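# Hang the loose flower head-down on a dryer peg

## Task

Take the flower lying on the table and clip it by its stem onto one of the dryer's pegs so it hangs with its head pointing down; no stem may be bent out of shape, and at the end the dryer must still hang from its rail and the flower already clipped there must remain clipped.

## Robot and tools

Robot: two six-joint arms with parallel-jaw grippers, named left_arm and right_arm. In the scene frame the origin sits at table-top height midway between the two nominal bases, +x points out over the table, +z points up, and left_arm is on the +y side (arm names do not match image sides). Calibrated bases: left_arm at (-0.021, +0.287, 0) m, right_arm at (-0.039, -0.327, 0) m, both turned only slightly about z. Fingers point along the gripper's +z axis and close along its y axis. end_effector_position is the point between the pads, about 5 mm behind the tips. Reported poses can be off by a few centimetres, more at long reach.

Row layout: every moving command uses rows of 14 numbers, each in [-1, 1]. The first 7 belong to left_arm and the last 7 to right_arm: dx, dy, dz, rx, ry, rz, opening. Both halves are always present even if one arm stays still. dx, dy, dz are offsets along the scene axes, scaled so 1.0 = 0.6 m. rx, ry, rz form one rotation vector, 1.0 = 180 degrees, about the Hand target's position. All six are offsets from the arm's Hand target as it stood when the action or move began, never from the previous row, so sending the same offset again moves the arm further. Six zeros re-request the current Hand target. opening is absolute: +1 fully open (0.070 m), -1 closed; a full close takes at least about 1 s. Sending 0 as opening is a real command (half open), so repeat the present opening to leave a gripper alone.

execute_actions(actions, cameras): actions is a list of actions; each action is a list of up to 15 rows, one per 1/30 s step, and the last row is held for the rest of the 15 steps. An empty list just returns state and images. cameras picks images: cam_high, cam_low, cam_left_wrist, cam_right_wrist; omitted, null or ["all"] means all, [] means none. An unknown name invalidates the call.

move(target, speed, blend, opening_speed, blocking, cameras): drives each gripper in a straight line toward its offset target. target is one 14-number row, or a list of up to 15 rows, each counted from the same starting Hand targets. speed is in m/s, 0.002 to 0.5 (default 0.25); rotation is capped at twice that in rad/s. One value, or one per target. blend (m) rounds corners between listed targets. opening_speed (≥0.2 per second on the -1..1 scale) ramps openings. blocking=false returns after about 0.5 s while the move continues. Paths share a 10 s cap, do not avoid obstacles or the other arm, and grippers lag and can overshoot speed, especially with a stretched arm. Avoid routing near an arm's own base, which can flip its shoulder posture. The result adds a move: line: done (within 3 mm and 2 degrees), off_target, moving, held or fault, plus limits (paced = pose clipped, held = steps withheld by checks). Reaching a target says nothing about contact.

wait(seconds 0 to 10, cameras) lets time pass holding commands. stop(cameras) brakes a running move. zoom_image(camera, region [x0,y0,x1,y1] pixels, at most 504x504) enlarges part of a camera's latest image (images are 672x504). read_manual(section) only gives licence text. finished_scene(scene) ends the scene irreversibly; call it with 1 once the flower hangs correctly.

Control details: each step the commanded pose is clipped to within 70 mm and 16 degrees of the measured pose; Hand target in results is the last commanded pose after that clip. A gripper often rests short of it; the next command (even zeros) asks again, or send the remaining gap as an offset. To end a push, command the target back past the gripper. An arm blocked by an object keeps pressing until moved away.

Gripping: grip_measured is the measured opening on the command scale. To hold, command about 0.05 below the reading at first contact for full force, less for a gentler hold; a thin stem under 2 mm gets reduced force. Be gentle with stems so they are not deformed.

Hazards: contact torque at a joint's load limit (20.2 N m for the big joints, 7.04 N m for the wrist joints, whose motors give only about 4 N m) stops that arm for 10 s. Hot motors (MOTOR HOT line at 65 °C) fault at 80 °C and the arm drops. Avoid holding loads or stretched poses for long. A clearance check blocks commands that bring the arms too close, but not fingers. Arm-to-arm hits can fail the scene. Loose objects may be nudged occasionally. Simulation time runs on while you think.

Each tool is called after "Call:" as a command line: name --argument value for each argument, lists and objects as JSON in quotes; but a table of rows of numbers goes row by row, as --pt "numbers of a row", without its own name.

## Session

Call:
execute_actions --actions '[]'

Call:
zoom_image --camera "cam_high" --region '[220, 160, 380, 280]'

Call:
zoom_image --camera "cam_high" --region '[220, 280, 380, 400]'

Call:
zoom_image --camera "cam_low" --region '[270, 120, 400, 220]'

Call:
zoom_image --camera "cam_low" --region '[300, 230, 430, 350]'

Scene clock: 0.00 s.
left_arm: end_effector_position=(+0.1437, +0.5859, +0.3558) grip_measured=+0.98 end_effector_quat_wxyz=(-0.579, +0.619, -0.518, -0.115) | right_arm: end_effector_position=(+0.1452, +0.1471, +0.1688) grip_measured=+1.00 end_effector_quat_wxyz=(+0.538, -0.476, +0.659, +0.224)
Joint positions: left_arm=[1.113 1.007 -0.996 0.021 0.384 -0.701 0.069] | right_arm=[1.329 1.799 -0.989 0.669 -0.473 -0.744 0.07]
Joint torques (N m): no reading
Hand target: left_arm +0.1437, +0.5859, +0.3558; +0.579, -0.619, +0.518, +0.115 | right_arm +0.1452, +0.1471, +0.1688; +0.538, -0.476, +0.659, +0.224
Tool commands: left_gripper/opening=+1.0 right_gripper/opening=+1.0
camera_calibration:
cam_left_wrist: T_world_to_cam=[[0.785253, -0.198806, 0.58639, -0.203719], [0.0932559, -0.898274, -0.429426, 0.664686], [0.612112, 0.391893, -0.686833, 0.0475], [0, 0, 0, 1]] pos_world=[0.0689099, 0.537955, 0.437517]
cam_right_wrist: T_world_to_cam=[[0.866273, -0.459781, 0.195377, -0.0916402], [-0.266542, -0.756153, -0.597652, 0.253169], [0.422524, 0.465653, -0.777586, 0.126573], [0, 0, 0, 1]] pos_world=[0.0933853, 0.0903609, 0.267632]

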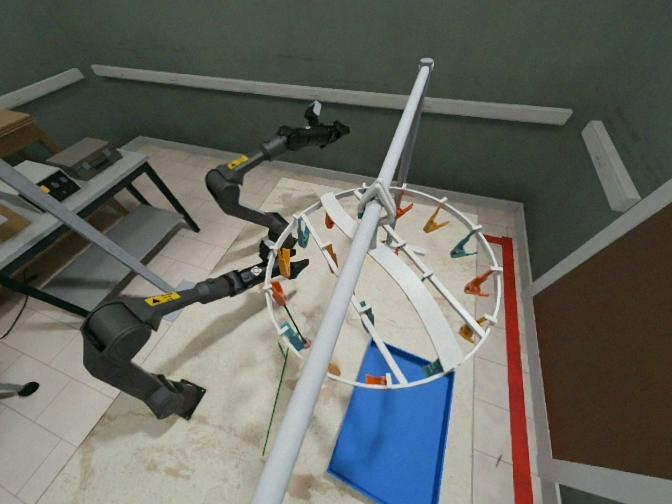

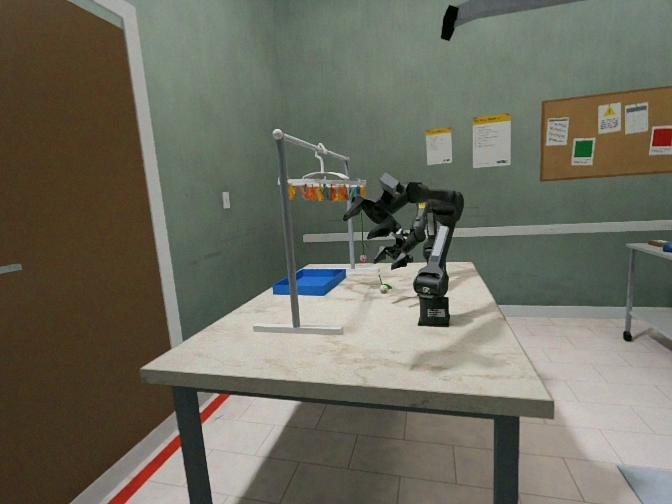

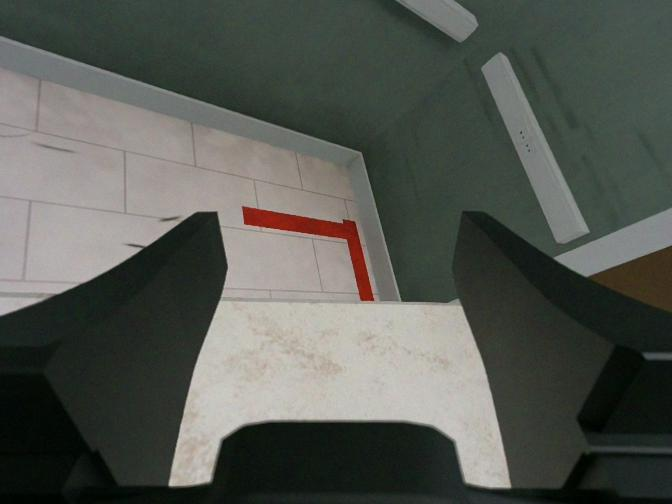

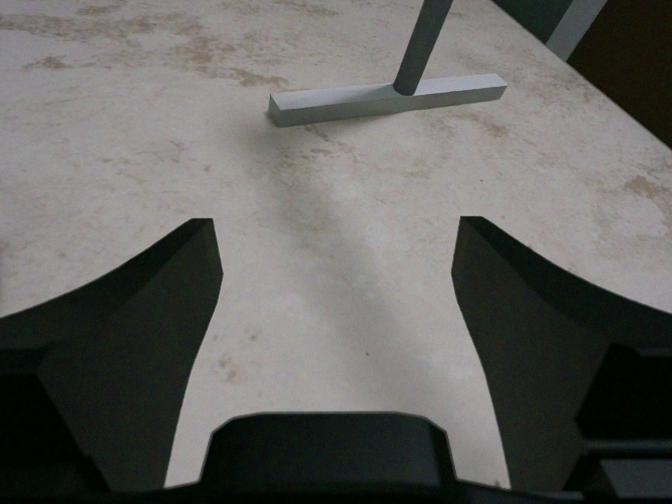

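Scaled by 3.150 from the camera's 672x504 image, which has a finer 960x720 frame.

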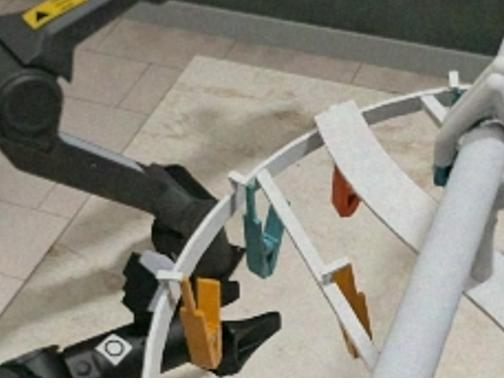

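Scaled by 3.150 from the camera's 672x504 image, which has a finer 960x720 frame.

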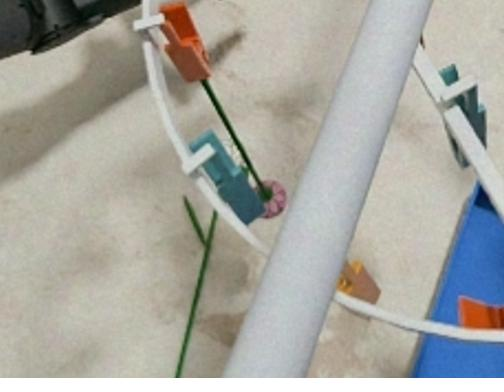

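Scaled by 3.877 from the camera's 672x504 image, which has a finer 960x720 frame.

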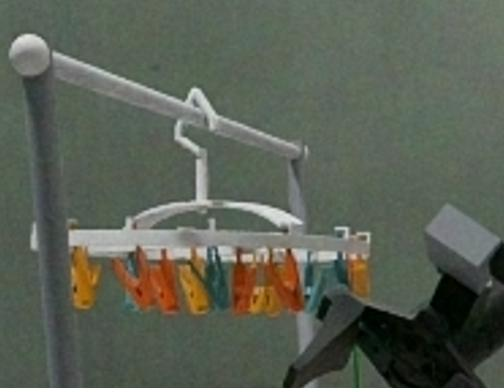

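Scaled by 3.877 from the camera's 672x504 image, which has a finer 960x720 frame.

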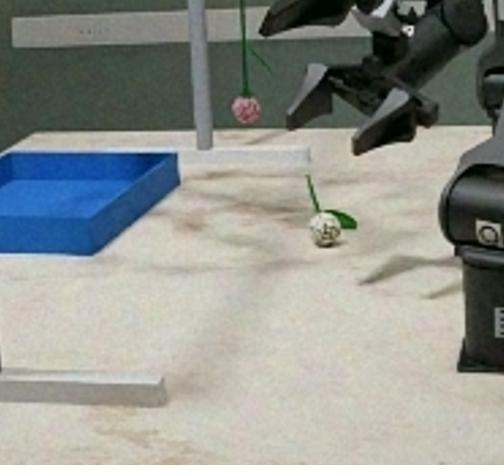

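Call:
move --pt "0 0 0 0 0 0 1 -0.075 -0.245 0.085 0.072 0.247 -0.346 1" --pt "0 0 0 0 0 0 1 -0.008 -0.637 0.052 0.145 0.494 -0.692 1" --pt "0 0 0 0 0 0 1 0.133 -0.637 -0.031 0.145 0.494 -0.692 1" --speed 0.3 --blend 0.05

Scene clock: 7.13 s.
left_arm: end_effector_position=(+0.1437, +0.5859, +0.3558) grip_measured=+0.98 end_effector_quat_wxyz=(-0.579, +0.619, -0.518, -0.115) | right_arm: end_effector_position=(+0.2253, -0.2350, +0.1497) grip_measured=+1.00 end_effector_quat_wxyz=(+0.329, +0.550, +0.682, +0.353)
Joint positions: left_arm=[1.113 1.007 -0.996 0.021 0.384 -0.701 0.069] | right_arm=[0.696 0.988 -0.353 1.75 -0.464 0.044 0.07]
Joint torques (N m): left_arm=[0.06 -1.73 -3.75 -0.07 -1.07 0.14] | right_arm=[0.47 -2.42 -5.74 0.08 -0.04 -0.14]
Hand target: left_arm +0.1437, +0.5859, +0.3558; +0.579, -0.619, +0.518, +0.115 | right_arm +0.2250, -0.2351, +0.1502; +0.243, +0.587, +0.727, +0.260
Off the commanded pose: left_arm 0.000 m, 0 deg | right_arm 0.001 m, 58 deg; orientation clipped.
joint sent to its limit (right arm) — joint 4 (forearm roll), upper limit. The joint targets are off in orientation, not in position.
move: off_target (right_arm); blend cut to 0.0491 m at target 2; limits=paced
camera_calibration:
cam_left_wrist: T_world_to_cam=[[0.785253, -0.198806, 0.58639, -0.203719], [0.0932559, -0.898274, -0.429426, 0.664686], [0.612112, 0.391893, -0.686833, 0.0475], [0, 0, 0, 1]] pos_world=[0.0689099, 0.537955, 0.437517]
cam_right_wrist: T_world_to_cam=[[-0.525053, -0.123101, -0.84212, 0.214882], [-0.598256, 0.757149, 0.262326, 0.275785], [0.605317, 0.641539, -0.471189, 0.210113], [0, 0, 0, 1]] pos_world=[0.15063, -0.317154, 0.207613]

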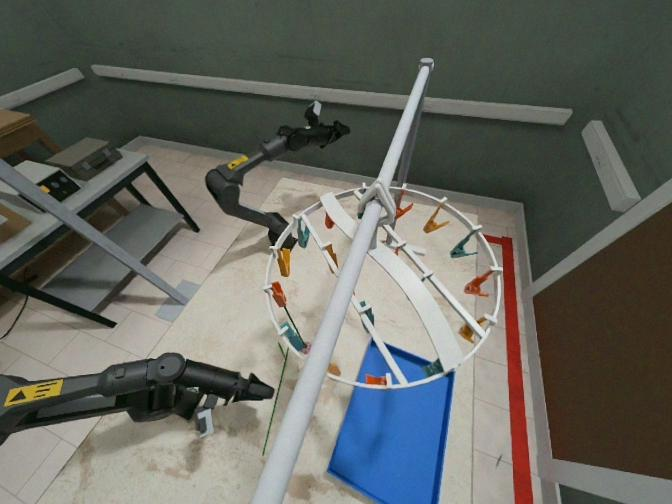

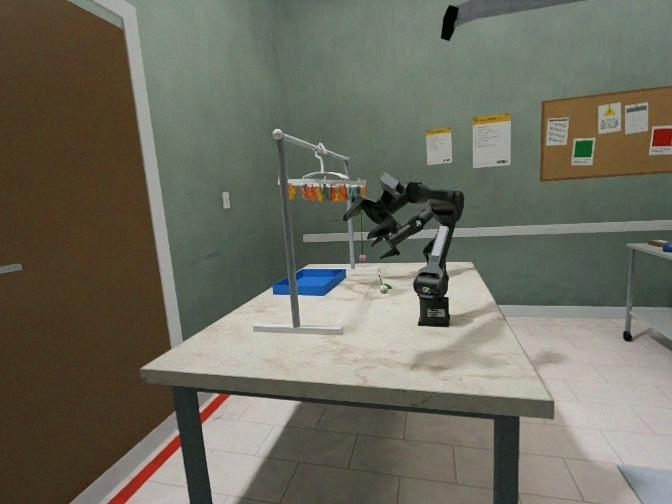

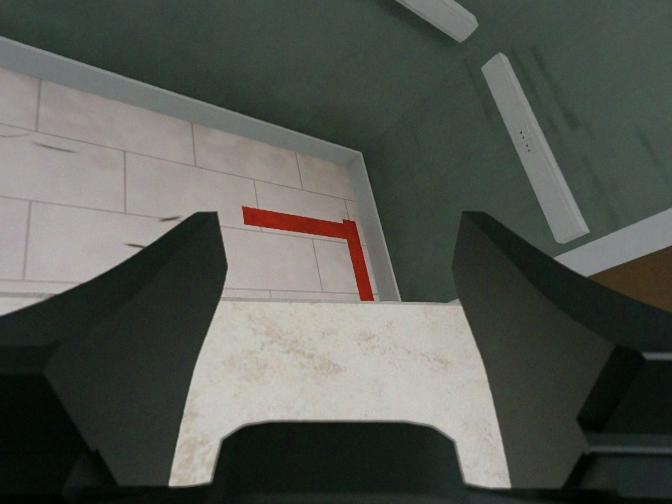

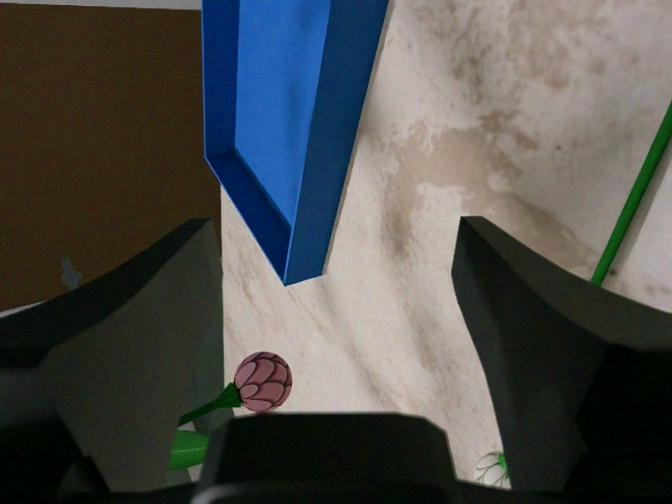

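Call:
move --target '[0,0,0,0,0,0,1,-0.0,0.0,0.17,-0.321,-0.095,0.407,1]' --speed 0.3 --cameras '["cam_high","cam_right_wrist"]'

Scene clock: 11.07 s.
left_arm: end_effector_position=(+0.1437, +0.5859, +0.3558) grip_measured=+0.98 end_effector_quat_wxyz=(-0.579, +0.619, -0.518, -0.115) | right_arm: end_effector_position=(+0.2251, -0.2350, +0.2520) grip_measured=+1.00 end_effector_quat_wxyz=(+0.598, -0.106, +0.794, +0.027)
Joint positions: left_arm=[1.113 1.007 -0.996 0.021 0.384 -0.701 0.069] | right_arm=[0.781 0.786 -0.471 1.75 -0.579 -1.682 0.07]
Joint torques (N m): left_arm=[0.09 -1.71 -3.74 -0.07 -1.07 0.13] | right_arm=[0.98 0.23 -7.44 -0.08 0.05 -0.1]
Hand target: left_arm +0.1437, +0.5859, +0.3558; +0.579, -0.619, +0.518, +0.115 | right_arm +0.2250, -0.2351, +0.2522; +0.483, -0.137, +0.864, +0.048
Off the commanded pose: left_arm 0.000 m, 0 deg | right_arm 0.000 m, 30 deg; orientation clipped.
joint sent to its limit (right arm) — joint 4 (forearm roll), upper limit. The joint targets are off in orientation, not in position.
move: off_target (right_arm); limits=paced
camera_calibration:
cam_right_wrist: T_world_to_cam=[[0.190574, -0.97963, 0.0632991, -0.289531], [-0.743123, -0.186097, -0.642756, 0.287906], [0.641443, 0.0754539, -0.763451, 0.190942], [0, 0, 0, 1]] pos_world=[0.146649, -0.244462, 0.349155]
Images, in order (width x height): cam_high 672x504, cam_right_wrist 672x504.

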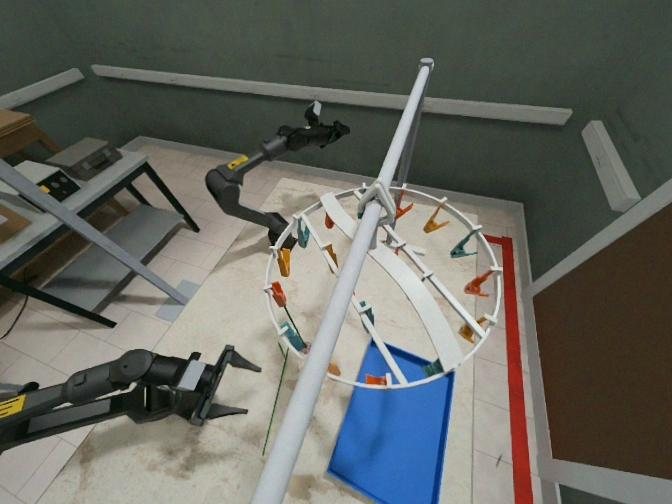

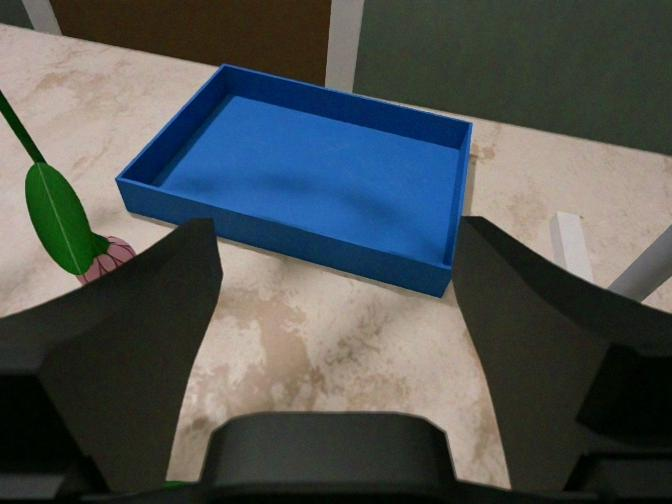

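Call:
move --target '[0,0,0,0,0,0,1,-0.042,-0.008,0.213,0.121,-0.323,0.026,1]' --speed 0.3 --cameras '["cam_high"]'

Scene clock: 13.90 s.
left_arm: end_effector_position=(+0.1437, +0.5859, +0.3558) grip_measured=+0.98 end_effector_quat_wxyz=(-0.579, +0.619, -0.518, -0.115) | right_arm: end_effector_position=(+0.1996, -0.2400, +0.3804) grip_measured=+1.00 end_effector_quat_wxyz=(+0.853, -0.086, +0.492, +0.150)
Joint positions: left_arm=[1.113 1.007 -0.996 0.021 0.384 -0.701 0.069] | right_arm=[0.351 0.762 -0.278 -0.004 -0.921 0.005 0.07]
Joint torques (N m): left_arm=[0.11 -1.73 -3.74 -0.07 -1.06 0.13] | right_arm=[0.57 0.64 -6.17 -0.05 -0.68 0.08]
Hand target: left_arm +0.1437, +0.5859, +0.3558; +0.579, -0.619, +0.518, +0.115 | right_arm +0.1998, -0.2399, +0.3800; +0.853, -0.087, +0.492, +0.150
Off the commanded pose: left_arm 0.000 m, 0 deg | right_arm 0.000 m, 0 deg.
move: done
Images, in order (width x height): cam_high 672x504.

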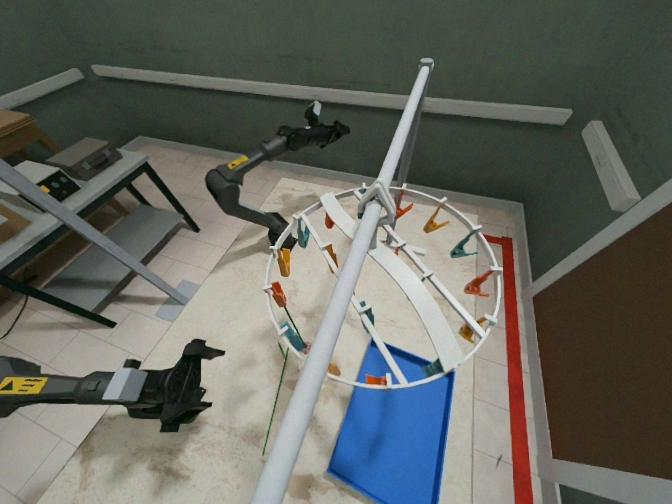

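Call:
move --target '[0,0,0,0,0,0,1,0.042,0.008,-0.33,-0.228,0.627,0,1]' --speed 0.4 --cameras '[]'

Call:
move --target '[0,0,0,0,0,0,1,0,0,-0.08,0,0,-0.544,1]' --speed 0.4

Scene clock: 17.07 s.
left_arm: end_effector_position=(+0.1437, +0.5859, +0.3558) grip_measured=+0.98 end_effector_quat_wxyz=(-0.579, +0.619, -0.518, -0.115) | right_arm: end_effector_position=(+0.2252, -0.2352, +0.1813) grip_measured=+1.00 end_effector_quat_wxyz=(+0.106, -0.172, +0.979, +0.017)
Joint positions: left_arm=[1.113 1.007 -0.996 0.021 0.384 -0.701 0.069] | right_arm=[0.339 1.368 -1.156 0 1.231 -0.016 0.07]
Joint torques (N m): left_arm=[0.09 -1.77 -3.71 -0.07 -1.06 0.13] | right_arm=[1.28 -6.52 -6.01 -0.14 -0.08 0.07]
Hand target: left_arm +0.1437, +0.5859, +0.3558; +0.579, -0.619, +0.518, +0.115 | right_arm +0.2250, -0.2351, +0.1820; -0.001, -0.173, +0.985, +0.000
Off the commanded pose: left_arm 0.000 m, 0 deg | right_arm 0.001 m, 12 deg.
joint sent to its limit (right arm) — joint 5 (wrist pitch), upper limit. The joint targets are off in orientation, not in position.
move: off_target (right_arm)
No camera images: "cameras" was empty.

Scene clock: 19.67 s.
left_arm: end_effector_position=(+0.1437, +0.5859, +0.3558) grip_measured=+0.98 end_effector_quat_wxyz=(-0.579, +0.619, -0.518, -0.115) | right_arm: end_effector_position=(+0.2249, -0.2351, +0.1334) grip_measured=+1.00 end_effector_quat_wxyz=(+0.011, +0.629, +0.777, +0.019)
Joint positions: left_arm=[1.113 1.007 -0.996 0.021 0.384 -0.701 0.069] | right_arm=[0.339 1.518 -1.135 0.001 1.231 1.693 0.07]
Joint torques (N m): left_arm=[0.06 -1.74 -3.77 -0.06 -1.06 0.12] | right_arm=[0.48 -6.73 -5.37 0.06 0.09 -0.07]
Hand target: left_arm +0.1437, +0.5859, +0.3558; +0.579, -0.619, +0.518, +0.115 | right_arm +0.2250, -0.2351, +0.1340; -0.001, +0.629, +0.777, +0.000
Off the commanded pose: left_arm 0.000 m, 0 deg | right_arm 0.001 m, 3 deg.
joint sent to its limit (right arm) — joint 5 (wrist pitch), upper limit. The joint targets are off in orientation, not in position.
move: off_target (right_arm)
camera_calibration:
cam_left_wrist: T_world_to_cam=[[0.785253, -0.198806, 0.58639, -0.203719], [0.0932559, -0.898274, -0.429426, 0.664686], [0.612112, 0.391893, -0.686833, 0.0475], [0, 0, 0, 1]] pos_world=[0.0689099, 0.537955, 0.437517]
cam_right_wrist: T_world_to_cam=[[-0.982021, -0.184679, -0.0390988, 0.182195], [-0.174901, 0.812205, 0.556537, 0.158406], [-0.0710242, 0.553369, -0.829902, 0.381971], [0, 0, 0, 1]] pos_world=[0.233754, -0.306382, 0.235963]

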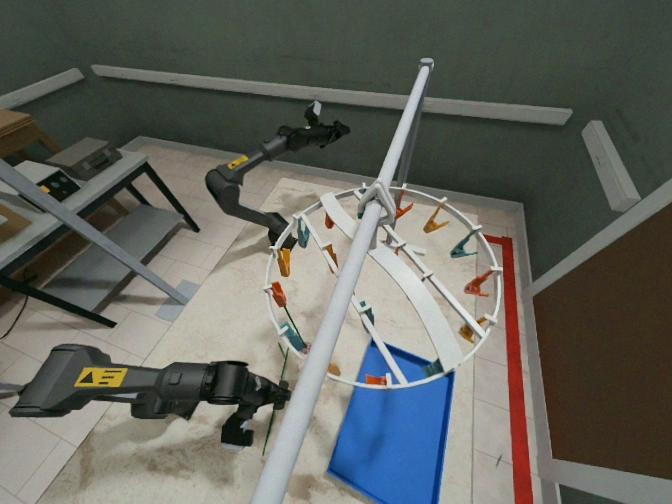

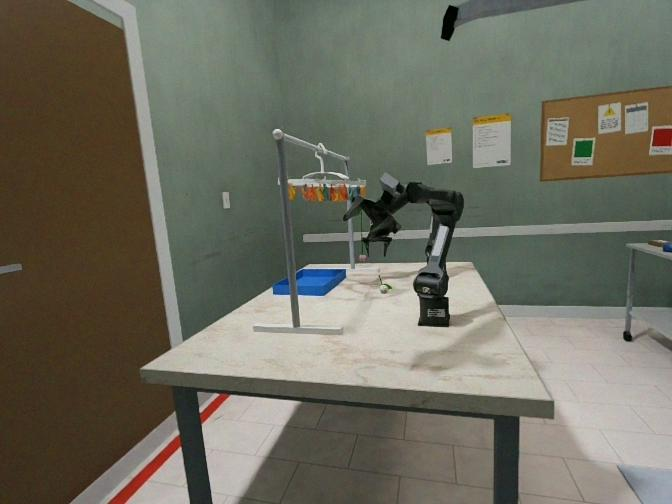

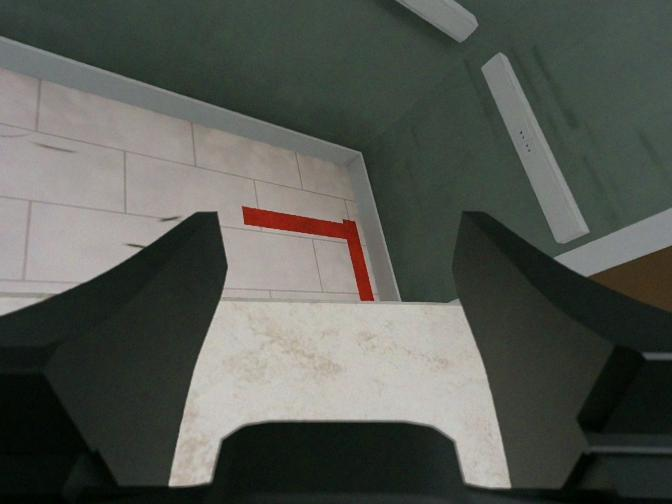

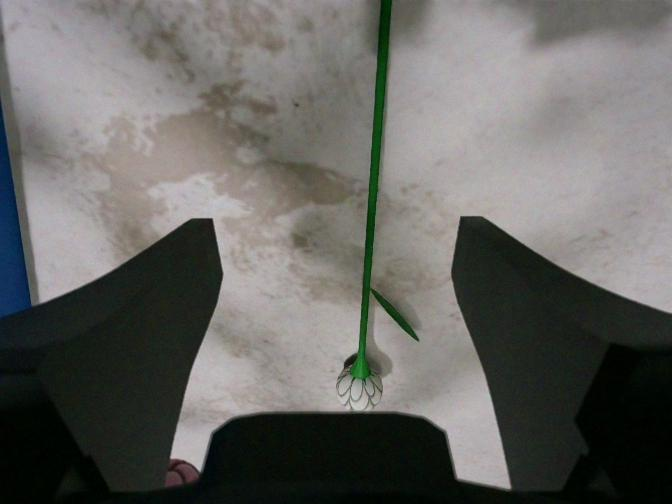

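Call:
move --pt "0 0 0 0 0 0 1 -0.033 0.008 -0.1 0 0 -0.013 0.6" --pt "0 0 0 0 0 0 1 -0.033 0.008 -0.182 0 0 -0.013 0.2" --speed 0.2 --cameras '["cam_low","cam_right_wrist"]'

Call:
zoom_image --camera "cam_low" --region '[330, 200, 430, 310]'

Scene clock: 21.43 s.
left_arm: end_effector_position=(+0.1437, +0.5859, +0.3558) grip_measured=+0.98 end_effector_quat_wxyz=(-0.579, +0.619, -0.518, -0.115) | right_arm: end_effector_position=(+0.2051, -0.2305, +0.0244) grip_measured=+0.20 end_effector_quat_wxyz=(-0.001, +0.645, +0.764, +0.000)
Joint positions: left_arm=[1.113 1.007 -0.996 0.021 0.384 -0.701 0.069] | right_arm=[0.38 1.662 -0.826 0.001 0.823 1.775 0.042]
Joint torques (N m): left_arm=[0.04 -1.75 -3.75 -0.07 -1.06 0.13] | right_arm=[0.35 -8.16 -5.48 0.13 0.11 -0.13]
Hand target: left_arm +0.1437, +0.5859, +0.3558; +0.579, -0.619, +0.518, +0.115 | right_arm +0.2052, -0.2303, +0.0248; -0.001, +0.645, +0.764, +0.001
Off the commanded pose: left_arm 0.000 m, 0 deg | right_arm 0.000 m, 0 deg.
move: done
camera_calibration:
cam_right_wrist: T_world_to_cam=[[-0.989516, -0.144338, 0.00495759, 0.169092], [-0.117722, 0.825982, 0.551266, 0.203442], [-0.0836634, 0.544903, -0.834314, 0.288326], [0, 0, 0, 1]] pos_world=[0.215391, -0.300743, 0.127565]
Images, in order (width x height): cam_low 672x504, cam_right_wrist 672x504.

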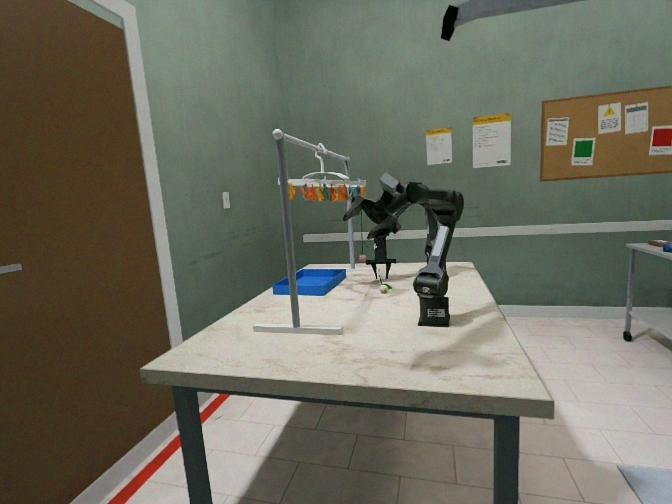

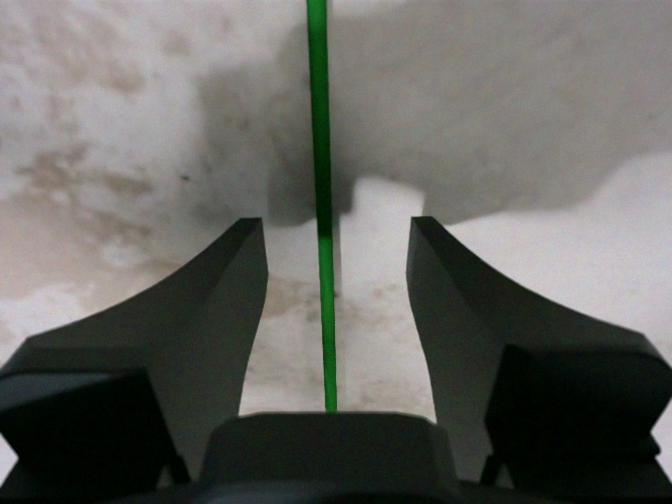

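Scaled by 4.582 from the camera's 672x504 image, which has a finer 960x720 frame.

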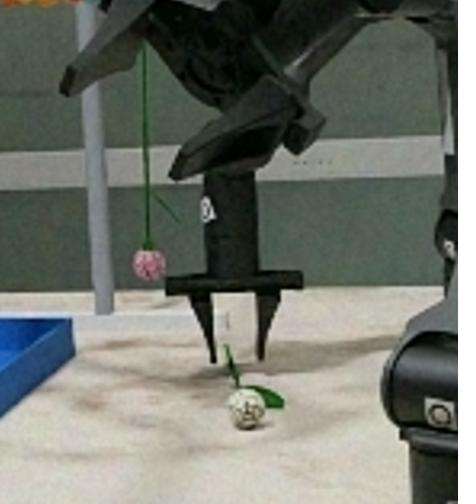

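Call:
move --pt "0 0 0 0 0 0 1 0.006 0 0 0 0 0.009 0.2" --pt "0 0 0 0 0 0 1 0.006 0 -0.027 0 0 0.009 0.2" --pt "0 0 0 0 0 0 1 0.006 0 -0.027 0 0 0.009 -1" --speed 0.05 --opening_speed 1.2 --cameras '["cam_low","cam_right_wrist"]'

Scene clock: 23.70 s.
left_arm: end_effector_position=(+0.1437, +0.5859, +0.3558) grip_measured=+0.98 end_effector_quat_wxyz=(-0.579, +0.619, -0.518, -0.115) | right_arm: end_effector_position=(+0.2087, -0.2303, +0.0084) grip_measured=-0.88 end_effector_quat_wxyz=(+0.000, +0.633, +0.774, +0.000)
Joint positions: left_arm=[1.113 1.007 -0.996 0.021 0.384 -0.701 0.069] | right_arm=[0.376 1.711 -0.811 0.001 0.758 1.74 0.004]
Joint torques (N m): left_arm=[0.04 -1.7 -3.73 -0.07 -1.06 0.12] | right_arm=[0.59 -8.53 -5.14 0.18 0.1 0.11]
Hand target: left_arm +0.1437, +0.5859, +0.3558; +0.579, -0.619, +0.518, +0.115 | right_arm +0.2088, -0.2303, +0.0086; -0.001, +0.634, +0.773, +0.001
Off the commanded pose: left_arm 0.000 m, 0 deg | right_arm 0.000 m, 0 deg.
move: done
camera_calibration:
cam_right_wrist: T_world_to_cam=[[-0.984727, -0.174045, 0.00453492, 0.164901], [-0.142747, 0.822011, 0.551291, 0.21685], [-0.0996773, 0.542224, -0.834301, 0.277916], [0, 0, 0, 1]] pos_world=[0.221039, -0.300246, 0.11157]
Images, in order (width x height): cam_low 672x504, cam_right_wrist 672x504.

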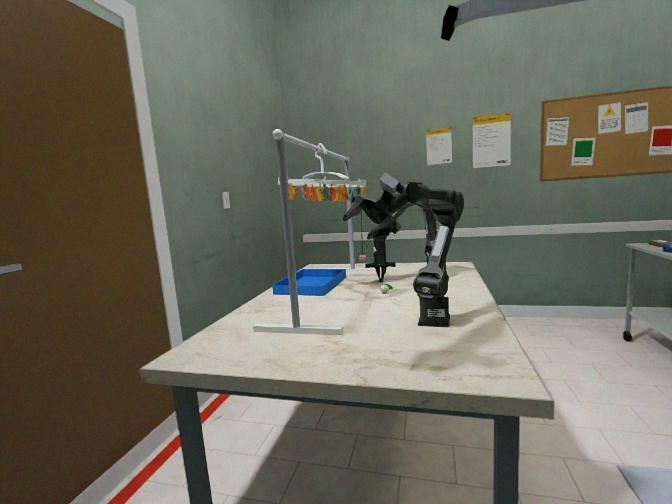

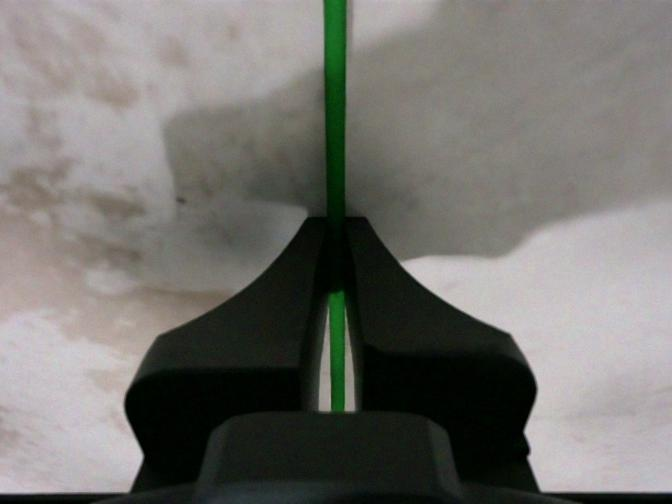

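Call:
move --pt "0 0 0 0 0 0 1 0 0 0.12 0 0 0 -1" --pt "0 0 0 0 0 0 1 -0.08 0.17 0.42 -0.253 -0.499 0.440 -1" --pt "0 0 0 0 0 0 1 -0.065 0.35 0.48 -0.253 -0.499 0.440 -1" --speed 0.17 --blend 0.04

Call:
zoom_image --camera "cam_low" --region '[330, 150, 450, 300]'

Scene clock: 32.10 s.
left_arm: end_effector_position=(+0.1437, +0.5859, +0.3558) grip_measured=+0.98 end_effector_quat_wxyz=(-0.579, +0.619, -0.518, -0.115) | right_arm: end_effector_position=(+0.1695, -0.0200, +0.2968) grip_measured=-0.88 end_effector_quat_wxyz=(+0.675, -0.147, +0.709, +0.139)
Joint positions: left_arm=[1.113 1.007 -0.996 0.021 0.384 -0.701 0.069] | right_arm=[1.552 1.392 -0.809 -1.741 1.167 2.089 0.004]
Joint torques (N m): left_arm=[0 -1.71 -3.71 -0.07 -1.05 0.12] | right_arm=[0.58 -6.68 -5.32 -0.59 0.48 0.1]
Hand target: left_arm +0.1437, +0.5859, +0.3558; +0.579, -0.619, +0.518, +0.115 | right_arm +0.1698, -0.0203, +0.2966; +0.690, -0.153, +0.691, +0.152
Off the commanded pose: left_arm 0.000 m, 0 deg | right_arm 0.001 m, 3 deg.
joint sent to its limit (right arm) — joint 4 (forearm roll), lower limit. The joint targets are off in orientation, not in position.
move: off_target (right_arm); blend cut to 0.036 m at target 1
camera_calibration:
cam_left_wrist: T_world_to_cam=[[0.785253, -0.198806, 0.58639, -0.203719], [0.0932559, -0.898274, -0.429426, 0.664686], [0.612112, 0.391893, -0.686833, 0.0475], [0, 0, 0, 1]] pos_world=[0.0689099, 0.537955, 0.437517]
cam_right_wrist: T_world_to_cam=[[0.392028, -0.919688, -0.0220836, -0.0787878], [-0.551052, -0.215535, -0.806156, 0.330743], [0.736652, 0.328204, -0.591291, 0.182419], [0, 0, 0, 1]] pos_world=[0.0787646, -0.0610442, 0.372753]

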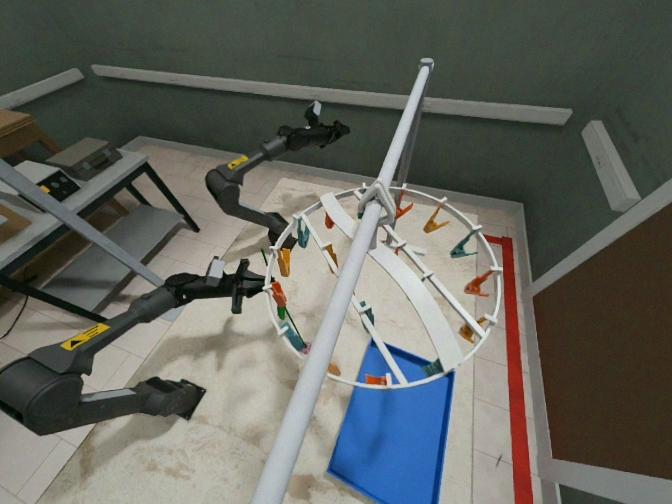

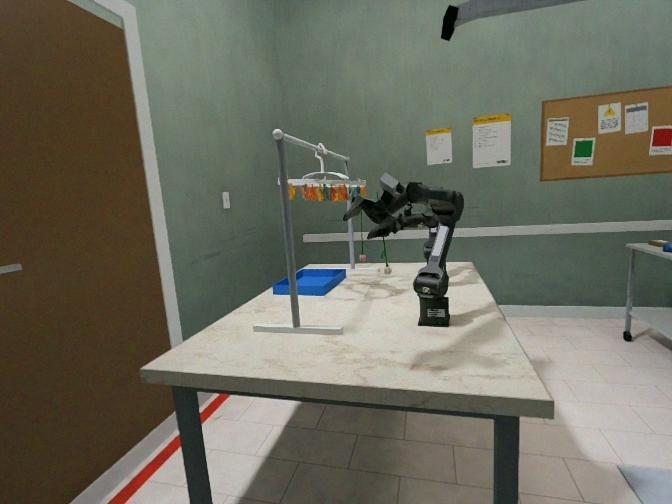

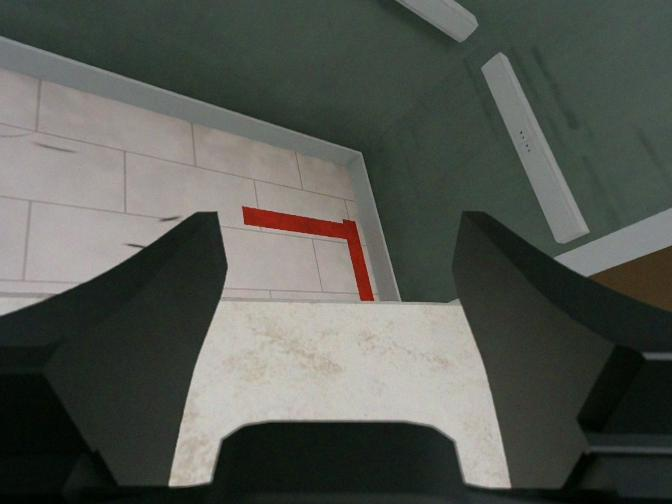

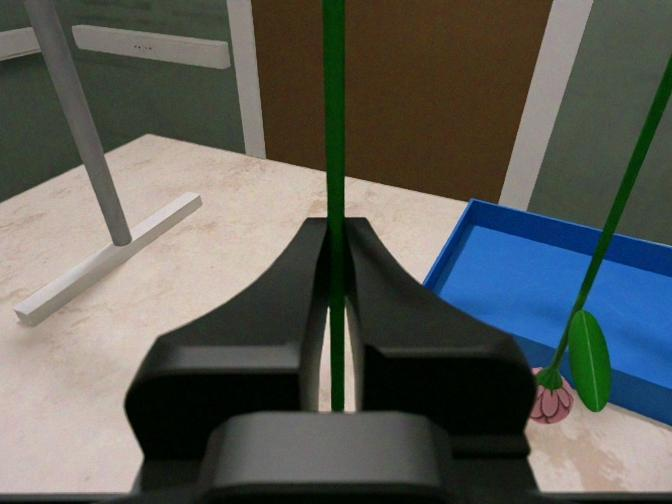

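Scaled by 3.360 from the camera's 672x504 image, which has a finer 960x720 frame.

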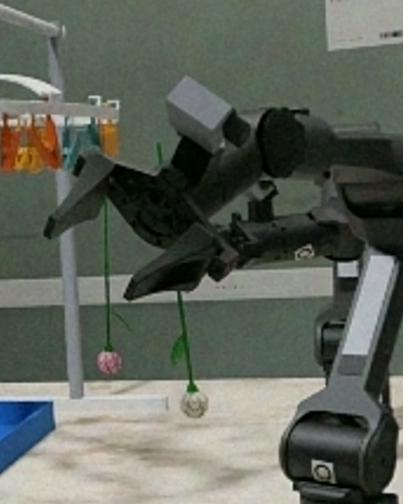

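Call:
move --pt "0.31 -0.56 0.174 0.246 0.03 -0.357 0.6 0 0 -0.08 0 0 0 -1" --pt "0.094 -0.877 0.174 0.261 -0.037 -0.515 0.4 0 0 -0.08 0 0 0 -1" --speed 0.25 --blend 0.05

Call:
zoom_image --camera "cam_left_wrist" --region '[168, 0, 504, 252]'

Call:
zoom_image --camera "cam_high" --region '[200, 190, 350, 310]'

Scene clock: 37.40 s.
left_arm: end_effector_position=(+0.2001, +0.0596, +0.4598) grip_measured=+0.40 end_effector_quat_wxyz=(+0.683, +0.183, +0.683, -0.183) | right_arm: end_effector_position=(+0.1695, -0.0202, +0.2492) grip_measured=-0.88 end_effector_quat_wxyz=(+0.649, -0.187, +0.730, +0.104)
Joint positions: left_arm=[-1.276 1.003 -1.144 1.355 0.829 -1.258 0.049] | right_arm=[1.544 1.444 -0.733 -1.724 1.132 2.106 0.004]
Joint torques (N m): left_arm=[0.97 -1.91 -4 0.43 -0.59 0.22] | right_arm=[0.25 -5.72 -5.26 -0.56 0.44 -0.1]
Hand target: left_arm +0.2001, +0.0597, +0.4602; +0.683, +0.183, +0.683, -0.183 | right_arm +0.1698, -0.0203, +0.2486; +0.690, -0.153, +0.691, +0.152
Off the commanded pose: left_arm 0.000 m, 0 deg | right_arm 0.001 m, 9 deg.
joint sent to its limit (right arm) — joint 6 (wrist roll), upper limit. The joint targets are off in orientation, not in position.
move: off_target (right_arm)
camera_calibration:
cam_left_wrist: T_world_to_cam=[[-0.486396, -0.873678, -0.0102744, 0.155341], [-0.5016, 0.288841, -0.815456, 0.457068], [0.715414, -0.391481, -0.578728, 0.266924], [0, 0, 0, 1]] pos_world=[0.113861, 0.108194, 0.528791]
cam_right_wrist: T_world_to_cam=[[0.402812, -0.912745, 0.06811, -0.104143], [-0.582157, -0.312917, -0.750451, 0.281728], [0.706283, 0.26264, -0.657408, 0.174571], [0, 0, 0, 1]] pos_world=[0.0826638, -0.0527481, 0.333281]

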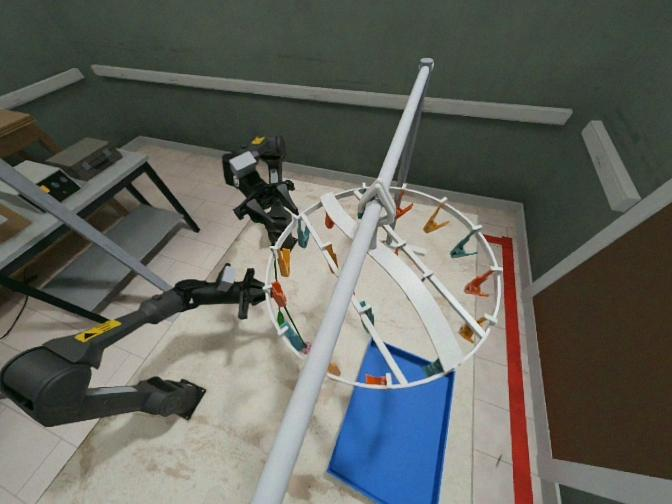

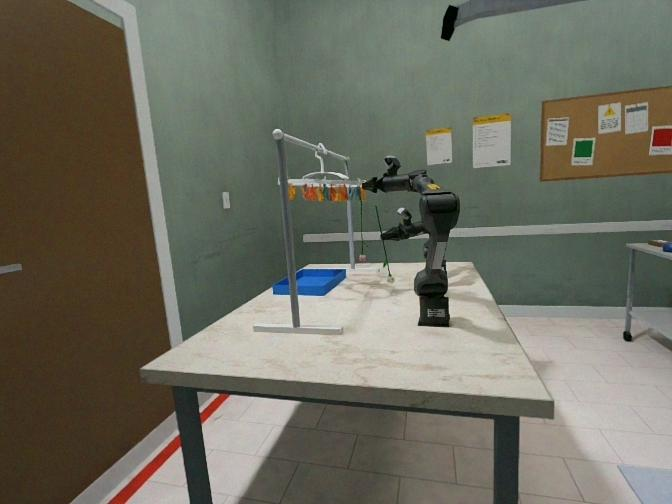

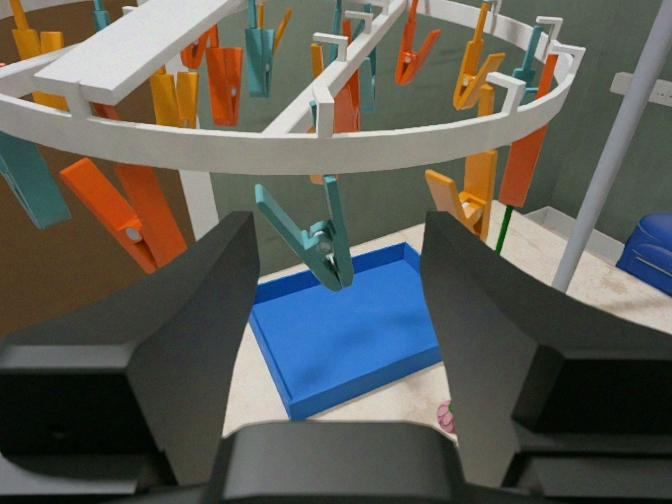

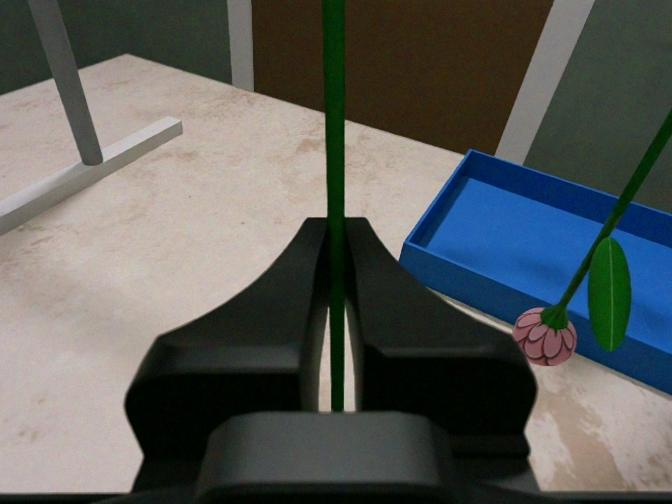

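Scaled by 1.500 from the camera's 672x504 image, which has a finer 960x720 frame.

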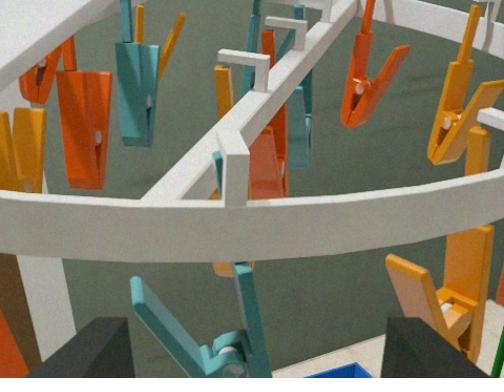

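Scaled by 3.360 from the camera's 672x504 image, which has a finer 960x720 frame.

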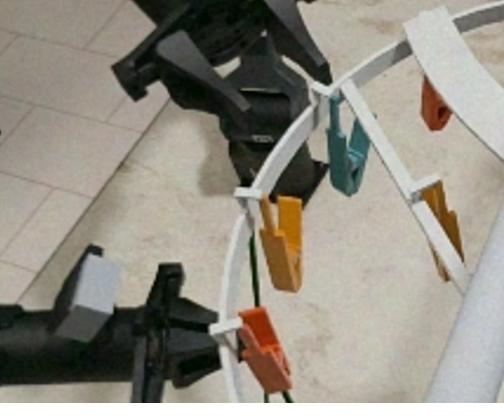

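Call:
move --target '[0.05,0,-0.028,0,0,0,0.5,0,0,0,0,0,0,-1]' --speed 0.1 --cameras '["cam_high","cam_low","cam_left_wrist"]'

Call:
zoom_image --camera "cam_low" --region '[320, 150, 420, 240]'

Call:
zoom_image --camera "cam_high" --region '[240, 190, 360, 290]'

Scene clock: 39.80 s.
left_arm: end_effector_position=(+0.2302, +0.0600, +0.4435) grip_measured=+0.50 end_effector_quat_wxyz=(+0.683, +0.183, +0.683, -0.183) | right_arm: end_effector_position=(+0.1695, -0.0202, +0.2492) grip_measured=-0.88 end_effector_quat_wxyz=(+0.649, -0.187, +0.730, +0.104)
Joint positions: left_arm=[-1.049 1.022 -1.086 1.344 0.594 -1.3 0.053] | right_arm=[1.544 1.444 -0.733 -1.724 1.132 2.106 0.004]
Joint torques (N m): left_arm=[-0.74 -1.46 -3.55 0.56 -0.26 0.06] | right_arm=[0.65 -6.65 -5.56 -0.64 0.5 -0.12]
Hand target: left_arm +0.2301, +0.0597, +0.4434; +0.683, +0.183, +0.683, -0.183 | right_arm +0.1698, -0.0203, +0.2486; +0.690, -0.153, +0.691, +0.152
Off the commanded pose: left_arm 0.000 m, 0 deg | right_arm 0.001 m, 9 deg.
joint sent to its limit (right arm) — joint 6 (wrist roll), upper limit. The joint targets are off in orientation, not in position.
move: off_target (right_arm)
camera_calibration:
cam_left_wrist: T_world_to_cam=[[-0.486714, -0.873513, -0.00917948, 0.169718], [-0.501223, 0.287852, -0.816037, 0.459011], [0.715461, -0.392575, -0.577927, 0.235829], [0, 0, 0, 1]] pos_world=[0.143944, 0.108704, 0.51242]
Images, in order (width x height): cam_high 672x504, cam_low 672x504, cam_left_wrist 672x504.

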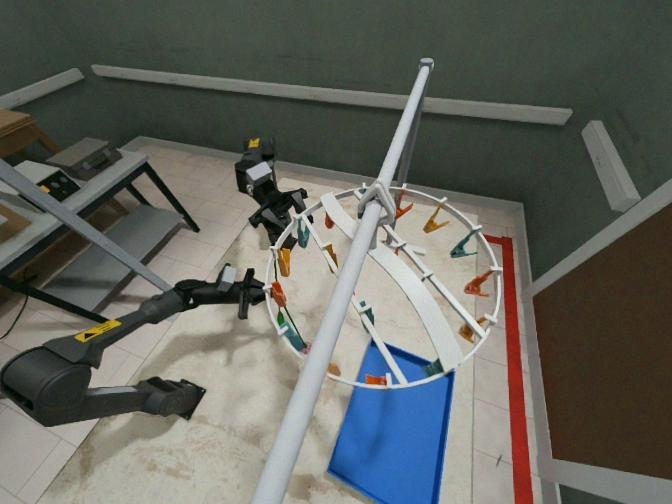

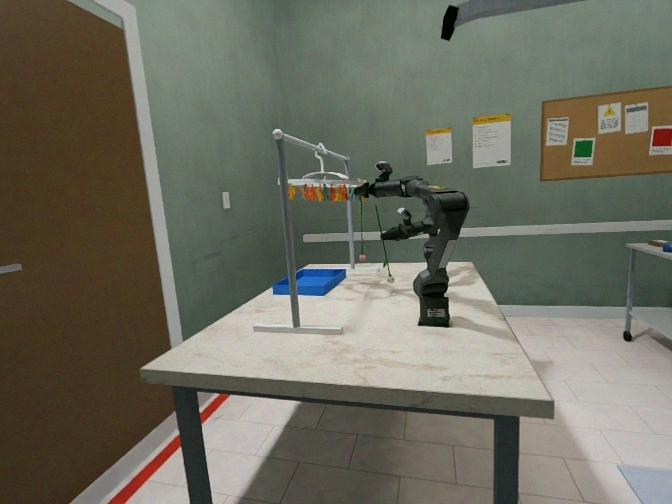

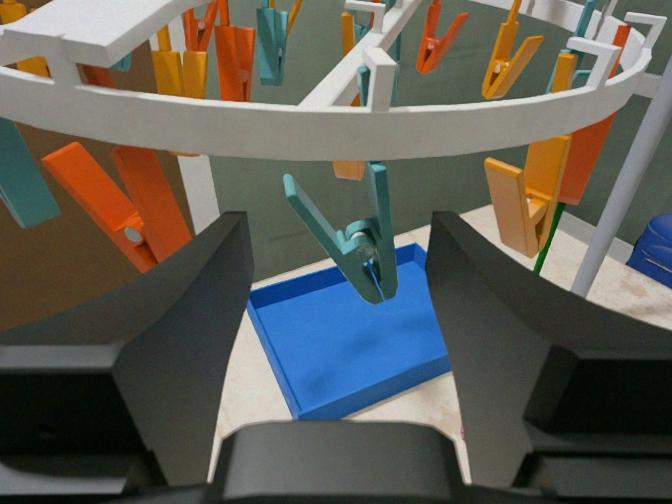

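Scaled by 5.040 from the camera's 672x504 image, which has a finer 960x720 frame.

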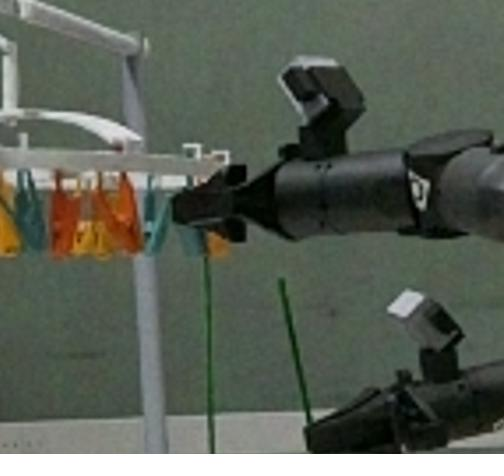

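Scaled by 4.200 from the camera's 672x504 image, which has a finer 960x720 frame.

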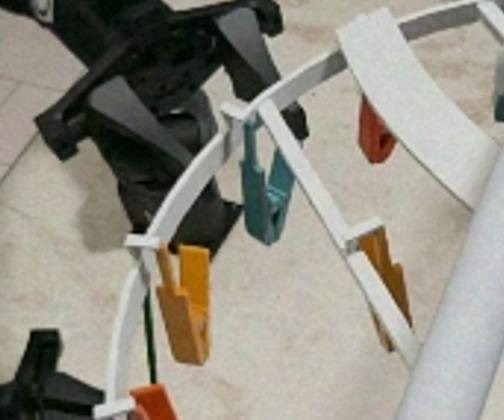

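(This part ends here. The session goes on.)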